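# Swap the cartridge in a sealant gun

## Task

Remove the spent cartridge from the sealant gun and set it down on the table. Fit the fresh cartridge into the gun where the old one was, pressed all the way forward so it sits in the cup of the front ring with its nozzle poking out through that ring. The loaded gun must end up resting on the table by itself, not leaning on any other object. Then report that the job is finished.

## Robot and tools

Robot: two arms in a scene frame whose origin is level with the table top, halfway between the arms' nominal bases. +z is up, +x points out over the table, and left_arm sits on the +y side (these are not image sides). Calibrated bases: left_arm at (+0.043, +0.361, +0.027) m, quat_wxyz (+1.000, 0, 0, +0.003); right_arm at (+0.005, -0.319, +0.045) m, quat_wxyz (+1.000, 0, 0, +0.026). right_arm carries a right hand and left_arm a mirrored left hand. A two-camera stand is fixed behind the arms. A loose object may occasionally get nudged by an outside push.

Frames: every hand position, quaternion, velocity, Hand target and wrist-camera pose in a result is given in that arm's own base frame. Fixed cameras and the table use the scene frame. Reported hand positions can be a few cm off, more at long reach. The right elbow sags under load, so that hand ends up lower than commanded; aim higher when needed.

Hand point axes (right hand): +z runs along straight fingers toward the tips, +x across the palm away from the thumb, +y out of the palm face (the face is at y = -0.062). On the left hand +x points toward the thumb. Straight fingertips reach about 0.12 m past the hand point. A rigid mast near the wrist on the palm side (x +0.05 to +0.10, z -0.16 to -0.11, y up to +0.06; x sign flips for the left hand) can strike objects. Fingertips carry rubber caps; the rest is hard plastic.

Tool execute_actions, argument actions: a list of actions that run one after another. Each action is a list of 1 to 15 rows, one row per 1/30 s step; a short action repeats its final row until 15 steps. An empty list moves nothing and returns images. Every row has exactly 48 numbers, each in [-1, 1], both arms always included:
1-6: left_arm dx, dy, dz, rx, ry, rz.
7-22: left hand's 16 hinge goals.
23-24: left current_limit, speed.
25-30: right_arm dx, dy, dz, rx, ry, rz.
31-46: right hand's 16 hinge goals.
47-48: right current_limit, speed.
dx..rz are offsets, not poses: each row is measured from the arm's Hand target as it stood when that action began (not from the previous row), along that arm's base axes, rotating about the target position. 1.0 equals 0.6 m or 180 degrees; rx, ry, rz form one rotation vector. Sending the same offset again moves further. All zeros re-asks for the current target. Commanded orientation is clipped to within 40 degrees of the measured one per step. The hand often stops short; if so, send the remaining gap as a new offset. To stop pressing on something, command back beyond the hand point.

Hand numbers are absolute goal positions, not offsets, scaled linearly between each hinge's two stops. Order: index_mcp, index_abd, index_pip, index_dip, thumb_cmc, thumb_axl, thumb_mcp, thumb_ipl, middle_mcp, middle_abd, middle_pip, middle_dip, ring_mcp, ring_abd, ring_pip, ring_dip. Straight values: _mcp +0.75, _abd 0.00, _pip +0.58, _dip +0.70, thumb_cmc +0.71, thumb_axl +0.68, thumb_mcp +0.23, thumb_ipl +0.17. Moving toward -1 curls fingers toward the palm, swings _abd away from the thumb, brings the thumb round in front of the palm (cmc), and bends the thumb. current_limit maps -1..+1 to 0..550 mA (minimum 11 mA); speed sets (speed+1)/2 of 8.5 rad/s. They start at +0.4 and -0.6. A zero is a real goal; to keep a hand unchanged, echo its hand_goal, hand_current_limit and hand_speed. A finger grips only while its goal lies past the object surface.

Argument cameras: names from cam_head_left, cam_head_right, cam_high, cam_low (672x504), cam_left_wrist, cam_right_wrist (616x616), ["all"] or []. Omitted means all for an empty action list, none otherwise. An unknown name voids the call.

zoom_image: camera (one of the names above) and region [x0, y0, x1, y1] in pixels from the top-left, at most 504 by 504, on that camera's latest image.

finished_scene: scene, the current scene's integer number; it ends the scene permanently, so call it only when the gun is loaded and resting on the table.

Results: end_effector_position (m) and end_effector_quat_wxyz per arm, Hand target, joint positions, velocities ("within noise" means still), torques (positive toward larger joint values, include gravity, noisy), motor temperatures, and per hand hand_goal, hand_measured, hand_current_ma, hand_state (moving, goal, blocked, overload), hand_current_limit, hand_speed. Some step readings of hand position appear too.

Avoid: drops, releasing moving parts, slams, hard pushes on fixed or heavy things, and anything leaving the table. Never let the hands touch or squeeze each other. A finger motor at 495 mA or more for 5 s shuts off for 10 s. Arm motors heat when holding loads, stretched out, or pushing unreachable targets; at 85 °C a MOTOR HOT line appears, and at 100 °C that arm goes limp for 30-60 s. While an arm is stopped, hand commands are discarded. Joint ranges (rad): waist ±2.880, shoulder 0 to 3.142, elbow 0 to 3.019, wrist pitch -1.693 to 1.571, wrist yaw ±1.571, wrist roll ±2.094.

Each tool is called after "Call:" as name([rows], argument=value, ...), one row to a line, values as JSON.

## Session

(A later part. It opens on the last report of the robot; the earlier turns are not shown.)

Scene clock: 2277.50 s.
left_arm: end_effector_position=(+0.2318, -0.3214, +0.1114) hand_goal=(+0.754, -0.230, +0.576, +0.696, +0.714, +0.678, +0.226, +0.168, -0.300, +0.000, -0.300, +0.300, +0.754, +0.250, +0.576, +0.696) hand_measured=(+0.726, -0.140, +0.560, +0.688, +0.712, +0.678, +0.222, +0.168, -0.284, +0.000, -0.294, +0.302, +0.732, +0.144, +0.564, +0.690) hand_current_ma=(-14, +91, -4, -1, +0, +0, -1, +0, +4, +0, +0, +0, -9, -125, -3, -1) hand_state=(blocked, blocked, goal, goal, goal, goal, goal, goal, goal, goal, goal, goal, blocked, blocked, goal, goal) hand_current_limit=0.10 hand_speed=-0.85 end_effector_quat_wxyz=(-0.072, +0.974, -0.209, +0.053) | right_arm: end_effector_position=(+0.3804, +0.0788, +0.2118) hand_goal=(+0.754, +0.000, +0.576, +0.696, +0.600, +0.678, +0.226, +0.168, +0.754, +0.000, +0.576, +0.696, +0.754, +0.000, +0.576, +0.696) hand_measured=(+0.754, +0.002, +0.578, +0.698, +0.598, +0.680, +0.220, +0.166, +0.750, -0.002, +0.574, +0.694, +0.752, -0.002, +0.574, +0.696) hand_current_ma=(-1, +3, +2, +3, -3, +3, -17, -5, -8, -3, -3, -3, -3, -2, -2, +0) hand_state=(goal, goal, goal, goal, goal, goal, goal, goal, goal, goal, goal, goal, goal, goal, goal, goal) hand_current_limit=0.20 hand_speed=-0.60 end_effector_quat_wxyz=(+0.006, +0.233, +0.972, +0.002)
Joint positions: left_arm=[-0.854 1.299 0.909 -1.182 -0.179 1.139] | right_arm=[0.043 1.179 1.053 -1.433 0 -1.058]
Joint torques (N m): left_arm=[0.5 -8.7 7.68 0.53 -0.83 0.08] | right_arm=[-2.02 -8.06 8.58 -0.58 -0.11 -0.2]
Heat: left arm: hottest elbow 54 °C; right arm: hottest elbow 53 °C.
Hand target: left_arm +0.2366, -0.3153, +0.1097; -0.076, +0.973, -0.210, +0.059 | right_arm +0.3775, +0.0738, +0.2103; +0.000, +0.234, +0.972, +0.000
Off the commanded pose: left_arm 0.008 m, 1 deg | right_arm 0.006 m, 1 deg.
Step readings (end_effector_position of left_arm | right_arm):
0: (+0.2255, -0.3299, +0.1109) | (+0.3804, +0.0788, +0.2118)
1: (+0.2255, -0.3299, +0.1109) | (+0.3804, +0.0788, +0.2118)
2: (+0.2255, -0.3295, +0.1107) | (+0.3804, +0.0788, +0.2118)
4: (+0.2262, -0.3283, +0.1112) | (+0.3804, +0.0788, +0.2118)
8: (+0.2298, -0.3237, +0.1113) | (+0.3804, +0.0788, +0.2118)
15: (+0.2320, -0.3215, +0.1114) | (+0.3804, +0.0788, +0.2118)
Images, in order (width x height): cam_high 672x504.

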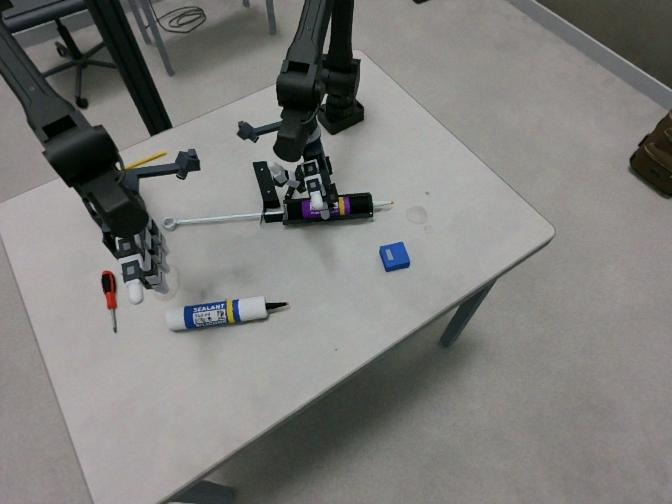

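Call:
execute_actions([
  [[0.008,0.014,0,0,0,0,0.754,-0.25,0.576,0.696,0.714,0.678,0.226,0.168,-0.3,0,-0.3,0.3,0.754,0.27,0.576,0.696,0.2,-0.85,0,0,0,0,0,0,0.754,0,0.576,0.696,0.6,0.678,0.226,0.168,0.754,0,0.576,0.696,0.754,0,0.576,0.696,0.2,-0.6]],
], cameras=["cam_high"])

Call:
zoom_image(camera="cam_high", region=[255, 180, 305, 230])

Call:
zoom_image(camera="cam_high", region=[340, 175, 390, 225])

Scene clock: 2287.20 s.
left_arm: end_effector_position=(+0.2371, -0.3135, +0.1114) hand_goal=(+0.754, -0.250, +0.576, +0.696, +0.714, +0.678, +0.226, +0.168, -0.300, +0.000, -0.300, +0.300, +0.754, +0.270, +0.576, +0.696) hand_measured=(+0.724, -0.140, +0.560, +0.688, +0.712, +0.678, +0.222, +0.168, -0.284, +0.000, -0.294, +0.302, +0.730, +0.148, +0.562, +0.690) hand_current_ma=(-15, +135, -4, -1, +0, +0, -1, +0, +4, +0, +0, +0, -10, -169, -3, -1) hand_state=(blocked, blocked, goal, goal, goal, goal, goal, goal, goal, goal, goal, goal, blocked, blocked, goal, goal) hand_current_limit=0.20 hand_speed=-0.85 end_effector_quat_wxyz=(-0.071, +0.974, -0.209, +0.053) | right_arm: end_effector_position=(+0.3804, +0.0788, +0.2118) hand_goal=(+0.754, +0.000, +0.576, +0.696, +0.600, +0.678, +0.226, +0.168, +0.754, +0.000, +0.576, +0.696, +0.754, +0.000, +0.576, +0.696) hand_measured=(+0.754, +0.002, +0.578, +0.698, +0.598, +0.680, +0.220, +0.166, +0.750, -0.002, +0.574, +0.694, +0.752, -0.002, +0.574, +0.696) hand_current_ma=(-1, +3, +2, +3, -3, +3, -17, -5, -8, -3, -3, -3, -3, -2, -2, +0) hand_state=(goal, goal, goal, goal, goal, goal, goal, goal, goal, goal, goal, goal, goal, goal, goal, goal) hand_current_limit=0.20 hand_speed=-0.60 end_effector_quat_wxyz=(+0.006, +0.233, +0.972, +0.002)
Joint positions: left_arm=[-0.827 1.29 0.901 -1.177 -0.178 1.167] | right_arm=[0.043 1.179 1.053 -1.433 0 -1.058]
Joint torques (N m): left_arm=[0.44 -8.64 7.68 0.43 -0.83 0.08] | right_arm=[-2.02 -8 8.59 -0.57 -0.12 -0.2]
Heat: left arm: hottest elbow 53 °C; right arm: hottest elbow 53 °C.
Hand target: left_arm +0.2414, -0.3069, +0.1097; -0.076, +0.973, -0.210, +0.059 | right_arm +0.3775, +0.0738, +0.2103; +0.000, +0.234, +0.972, +0.000
Off the commanded pose: left_arm 0.008 m, 1 deg | right_arm 0.006 m, 1 deg.
Step readings (end_effector_position of left_arm | right_arm):
0: (+0.2319, -0.3215, +0.1114) | (+0.3804, +0.0788, +0.2118)
1: (+0.2318, -0.3215, +0.1114) | (+0.3804, +0.0788, +0.2118)
2: (+0.2317, -0.3211, +0.1112) | (+0.3804, +0.0788, +0.2118)
4: (+0.2323, -0.3199, +0.1115) | (+0.3804, +0.0788, +0.2118)
8: (+0.2353, -0.3158, +0.1115) | (+0.3804, +0.0788, +0.2118)
15: (+0.2372, -0.3135, +0.1114) | (+0.3804, +0.0788, +0.2118)
Images, in order (width x height): cam_high 672x504.

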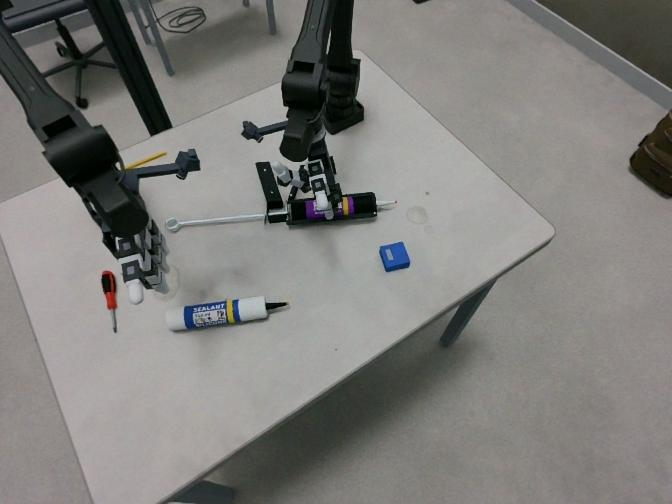

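Scaled by 10.080 from the camera's 672x504 image, which has a finer 960x720 frame.

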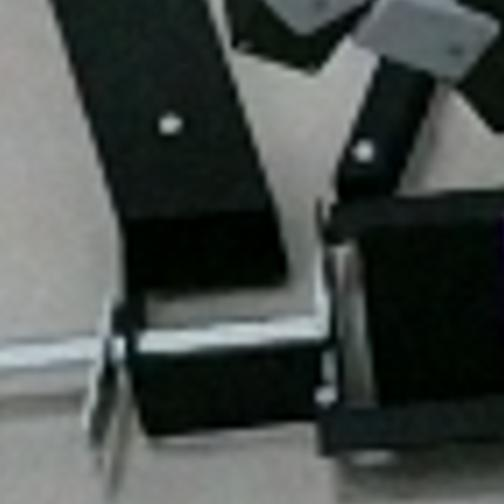

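Scaled by 10.080 from the camera's 672x504 image, which has a finer 960x720 frame.

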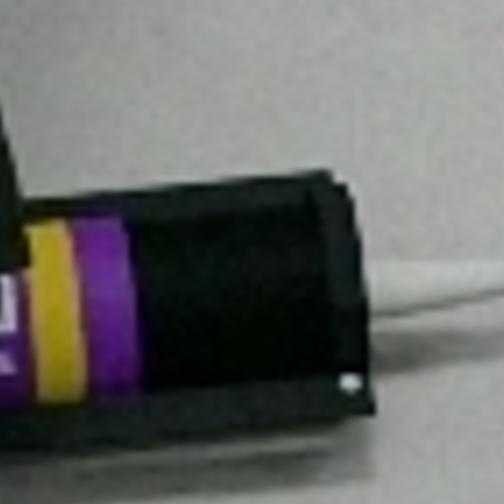

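Call:
execute_actions([
  [[-0.006,-0.01,0,0,0,0,0.754,-0.17,0.576,0.696,0.714,0.678,0.226,0.168,-0.3,0,-0.3,0.3,0.754,0.19,0.576,0.696,0.2,-0.9,0,0,0,0,0,0,0.754,0,0.576,0.696,0.6,0.678,0.226,0.168,0.754,0,0.576,0.696,0.754,0,0.576,0.696,0.2,-0.6]],
  [[0,0,0,0,0,0,0.754,-0.08,0.576,0.696,0.714,0.678,0.226,0.168,-0.3,0,-0.3,0.3,0.754,0.1,0.576,0.696,0.2,-0.9,0,0,0,0,0,0,0.754,0,0.576,0.696,0.6,0.678,0.226,0.168,0.754,0,0.576,0.696,0.754,0,0.576,0.696,0.2,-0.6]],
  [[0,0,0,0,0,0,0.754,0.07,0.576,0.696,0.714,0.678,0.226,0.168,-0.3,0,-0.3,0.3,0.754,-0.05,0.576,0.696,0.2,-0.9,0,0,0,0,0,0,0.754,0,0.576,0.696,0.6,0.678,0.226,0.168,0.754,0,0.576,0.696,0.754,0,0.576,0.696,0.2,-0.6]],
  [[0,0,0.05,0,0,0,0.754,0.07,0.576,0.696,0.714,0.678,0.226,0.168,-0.3,0,-0.3,0.3,0.754,-0.05,0.576,0.696,0.2,-0.9,0,0,0,0,0,0,0.754,0,0.576,0.696,0.6,0.678,0.226,0.168,0.754,0,0.576,0.696,0.754,0,0.576,0.696,0.2,-0.6]],
  [[0,0,0.1,0,0,0,0.754,0.07,0.576,0.696,0.714,0.678,0.226,0.168,-0.3,0,-0.3,0.3,0.754,-0.05,0.576,0.696,0.2,-0.9,0,0,0,0,0,0,0.754,0,0.576,0.696,0.6,0.678,0.226,0.168,0.754,0,0.576,0.696,0.754,0,0.576,0.696,0.2,-0.6]],
  [[0,0.03,0.1,0,0,0,0.754,0.07,0.576,0.696,0.714,0.678,0.226,0.168,-0.3,0,-0.3,0.3,0.754,-0.05,0.576,0.696,0.2,-0.9,0,0,0,0,0,0,0.754,0,0.576,0.696,0.6,0.678,0.226,0.168,0.754,0,0.576,0.696,0.754,0,0.576,0.696,0.2,-0.6]],
  [[0.02,0.12,0,0,0,0,0.754,0.07,0.576,0.696,0.714,0.678,0.226,0.168,-0.3,0,-0.3,0.3,0.754,-0.05,0.576,0.696,0.2,-0.9,0,0,0,0,0,0,0.754,0,0.576,0.696,0.6,0.678,0.226,0.168,0.754,0,0.576,0.696,0.754,0,0.576,0.696,0.2,-0.6]],
  [[0.02,0.12,0,0,0,0,0.754,0.07,0.576,0.696,0.714,0.678,0.226,0.168,-0.3,0,-0.3,0.3,0.754,-0.05,0.576,0.696,0.2,-0.9,0,0,0,0,0,0,0.754,0,0.576,0.696,0.6,0.678,0.226,0.168,0.754,0,0.576,0.696,0.754,0,0.576,0.696,0.2,-0.6]],
], cameras=["cam_high","cam_low","cam_head_left"])

Call:
zoom_image(camera="cam_high", region=[260, 130, 400, 240])

Call:
zoom_image(camera="cam_head_left", region=[230, 280, 340, 360])

Call:
zoom_image(camera="cam_low", region=[220, 200, 350, 270])

Scene clock: 2305.00 s.
left_arm: end_effector_position=(+0.2591, -0.1514, +0.2567) hand_goal=(+0.754, +0.070, +0.576, +0.696, +0.714, +0.678, +0.226, +0.168, -0.300, +0.000, -0.300, +0.300, +0.754, -0.050, +0.576, +0.696) hand_measured=(+0.750, +0.068, +0.574, +0.694, +0.712, +0.678, +0.222, +0.168, -0.286, +0.000, -0.294, +0.302, +0.750, -0.048, +0.574, +0.694) hand_current_ma=(+0, +0, +0, +0, +0, +0, -1, +0, +4, +0, +0, +0, +0, +0, +0, +0) hand_state=(goal, goal, goal, goal, goal, goal, goal, goal, goal, goal, goal, goal, goal, goal, goal, goal) hand_current_limit=0.20 hand_speed=-0.90 end_effector_quat_wxyz=(-0.079, +0.974, -0.205, +0.050) | right_arm: end_effector_position=(+0.3804, +0.0788, +0.2118) hand_goal=(+0.754, +0.000, +0.576, +0.696, +0.600, +0.678, +0.226, +0.168, +0.754, +0.000, +0.576, +0.696, +0.754, +0.000, +0.576, +0.696) hand_measured=(+0.754, +0.002, +0.578, +0.698, +0.598, +0.680, +0.220, +0.166, +0.750, -0.002, +0.574, +0.694, +0.752, -0.002, +0.574, +0.696) hand_current_ma=(-1, +3, +2, +3, -3, +3, -17, -5, -8, -3, -3, -3, -3, -2, -2, +0) hand_state=(goal, goal, goal, goal, goal, goal, goal, goal, goal, goal, goal, goal, goal, goal, goal, goal) hand_current_limit=0.20 hand_speed=-0.60 end_effector_quat_wxyz=(+0.006, +0.233, +0.972, +0.002)
Joint positions: left_arm=[-0.339 1.009 1.08 -1.563 -0.17 1.653] | right_arm=[0.043 1.179 1.053 -1.433 0 -1.058]
Joint torques (N m): left_arm=[0.03 -4.95 9.61 0.72 -0.05 0.08] | right_arm=[-2.08 -8 8.59 -0.57 -0.11 -0.2]
Heat: left arm: hottest elbow 52 °C; right arm: hottest elbow 53 °C.
Hand target: left_arm +0.2617, -0.1510, +0.2596; -0.076, +0.973, -0.210, +0.059 | right_arm +0.3775, +0.0738, +0.2103; +0.000, +0.234, +0.972, +0.000
Off the commanded pose: left_arm 0.004 m, 1 deg | right_arm 0.006 m, 1 deg.
Step readings (end_effector_position of left_arm | right_arm):
0: (+0.2370, -0.3135, +0.1114) | (+0.3804, +0.0788, +0.2118)
1: (+0.2370, -0.3135, +0.1114) | (+0.3804, +0.0788, +0.2118)
2: (+0.2370, -0.3135, +0.1114) | (+0.3804, +0.0788, +0.2118)
4: (+0.2369, -0.3135, +0.1114) | (+0.3804, +0.0788, +0.2118)
8: (+0.2366, -0.3138, +0.1114) | (+0.3804, +0.0788, +0.2118)
15: (+0.2364, -0.3139, +0.1113) | (+0.3804, +0.0788, +0.2118)
16: (+0.2364, -0.3139, +0.1113) | (+0.3804, +0.0788, +0.2118)
17: (+0.2364, -0.3139, +0.1113) | (+0.3804, +0.0788, +0.2118)
19: (+0.2367, -0.3137, +0.1112) | (+0.3804, +0.0788, +0.2118)
23: (+0.2370, -0.3123, +0.1102) | (+0.3804, +0.0788, +0.2118)
30: (+0.2371, -0.3122, +0.1102) | (+0.3804, +0.0788, +0.2118)
31: (+0.2371, -0.3122, +0.1102) | (+0.3804, +0.0788, +0.2118)
32: (+0.2371, -0.3122, +0.1102) | (+0.3804, +0.0788, +0.2118)
34: (+0.2375, -0.3124, +0.1103) | (+0.3804, +0.0788, +0.2118)
38: (+0.2384, -0.3129, +0.1104) | (+0.3804, +0.0788, +0.2118)
45: (+0.2396, -0.3139, +0.1114) | (+0.3804, +0.0788, +0.2118)
46: (+0.2397, -0.3139, +0.1116) | (+0.3804, +0.0788, +0.2118)
47: (+0.2394, -0.3136, +0.1118) | (+0.3804, +0.0788, +0.2118)
49: (+0.2353, -0.3094, +0.1118) | (+0.3804, +0.0788, +0.2118)
53: (+0.2281, -0.3015, +0.1119) | (+0.3804, +0.0788, +0.2118)
60: (+0.2268, -0.3001, +0.1154) | (+0.3804, +0.0788, +0.2118)
61: (+0.2270, -0.3003, +0.1164) | (+0.3804, +0.0788, +0.2118)
62: (+0.2261, -0.2994, +0.1185) | (+0.3804, +0.0788, +0.2118)
64: (+0.2243, -0.2975, +0.1289) | (+0.3804, +0.0788, +0.2118)
68: (+0.2281, -0.3017, +0.1623) | (+0.3804, +0.0788, +0.2118)
75: (+0.2312, -0.3051, +0.1845) | (+0.3804, +0.0788, +0.2118)
76: (+0.2305, -0.3043, +0.1846) | (+0.3804, +0.0788, +0.2118)
77: (+0.2290, -0.3025, +0.1858) | (+0.3804, +0.0788, +0.2118)
79: (+0.2259, -0.2971, +0.1930) | (+0.3804, +0.0788, +0.2118)
83: (+0.2290, -0.2922, +0.2201) | (+0.3804, +0.0788, +0.2118)
90: (+0.2315, -0.2906, +0.2422) | (+0.3804, +0.0788, +0.2118)
91: (+0.2314, -0.2897, +0.2421) | (+0.3804, +0.0788, +0.2118)
92: (+0.2326, -0.2874, +0.2427) | (+0.3804, +0.0788, +0.2118)
94: (+0.2385, -0.2755, +0.2446) | (+0.3804, +0.0788, +0.2118)
98: (+0.2530, -0.2390, +0.2521) | (+0.3804, +0.0788, +0.2118)
105: (+0.2531, -0.2254, +0.2604) | (+0.3804, +0.0788, +0.2118)
106: (+0.2524, -0.2247, +0.2597) | (+0.3804, +0.0788, +0.2118)
107: (+0.2521, -0.2218, +0.2589) | (+0.3804, +0.0788, +0.2118)
109: (+0.2545, -0.2057, +0.2553) | (+0.3804, +0.0788, +0.2118)
113: (+0.2633, -0.1651, +0.2526) | (+0.3804, +0.0788, +0.2118)
120: (+0.2617, -0.1518, +0.2567) | (+0.3804, +0.0788, +0.2118)
Images, in order (width x height): cam_head_left 672x504, cam_high 672x504, cam_low 672x504.

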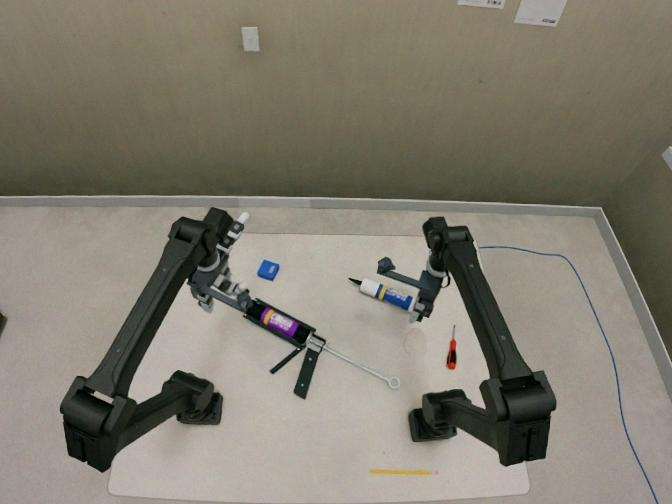

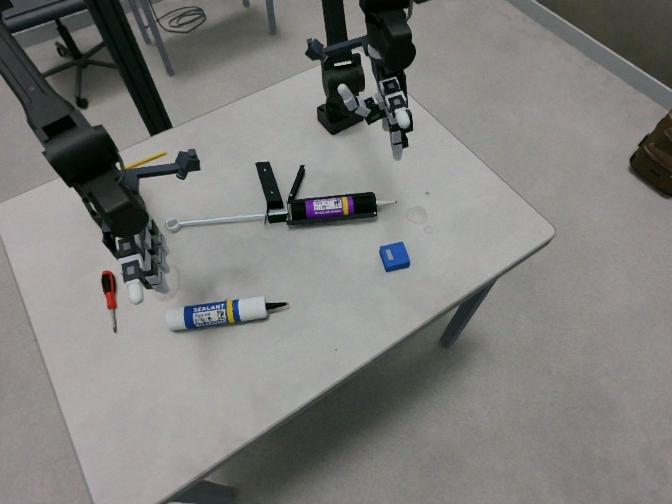

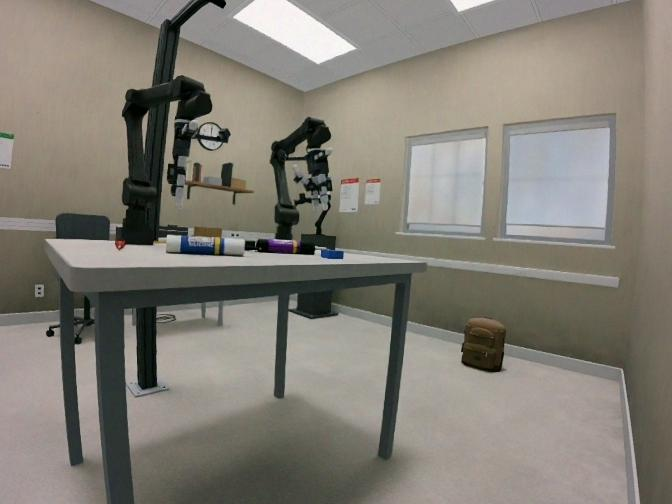

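Scaled by 3.600 from the camera's 672x504 image, which has a finer 960x720 frame.

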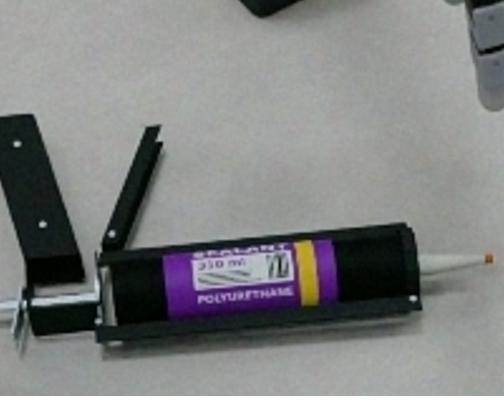

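Scaled by 4.582 from the camera's 672x504 image, which has a finer 960x720 frame.

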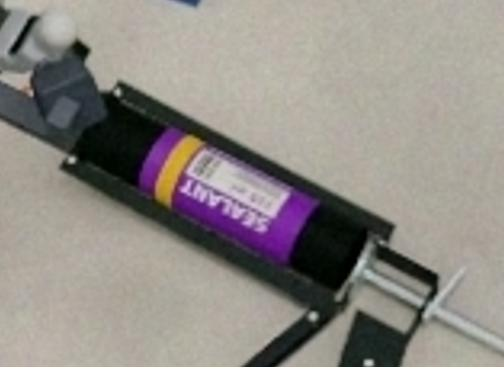

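Scaled by 3.877 from the camera's 672x504 image, which has a finer 960x720 frame.

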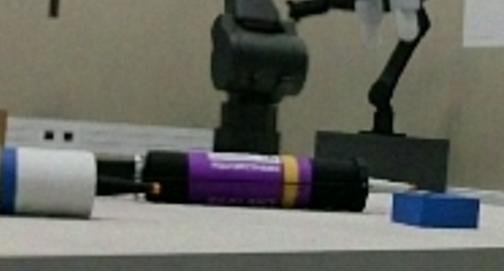

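Call:
finished_scene(scene=1)

The scene is finished: the task was done.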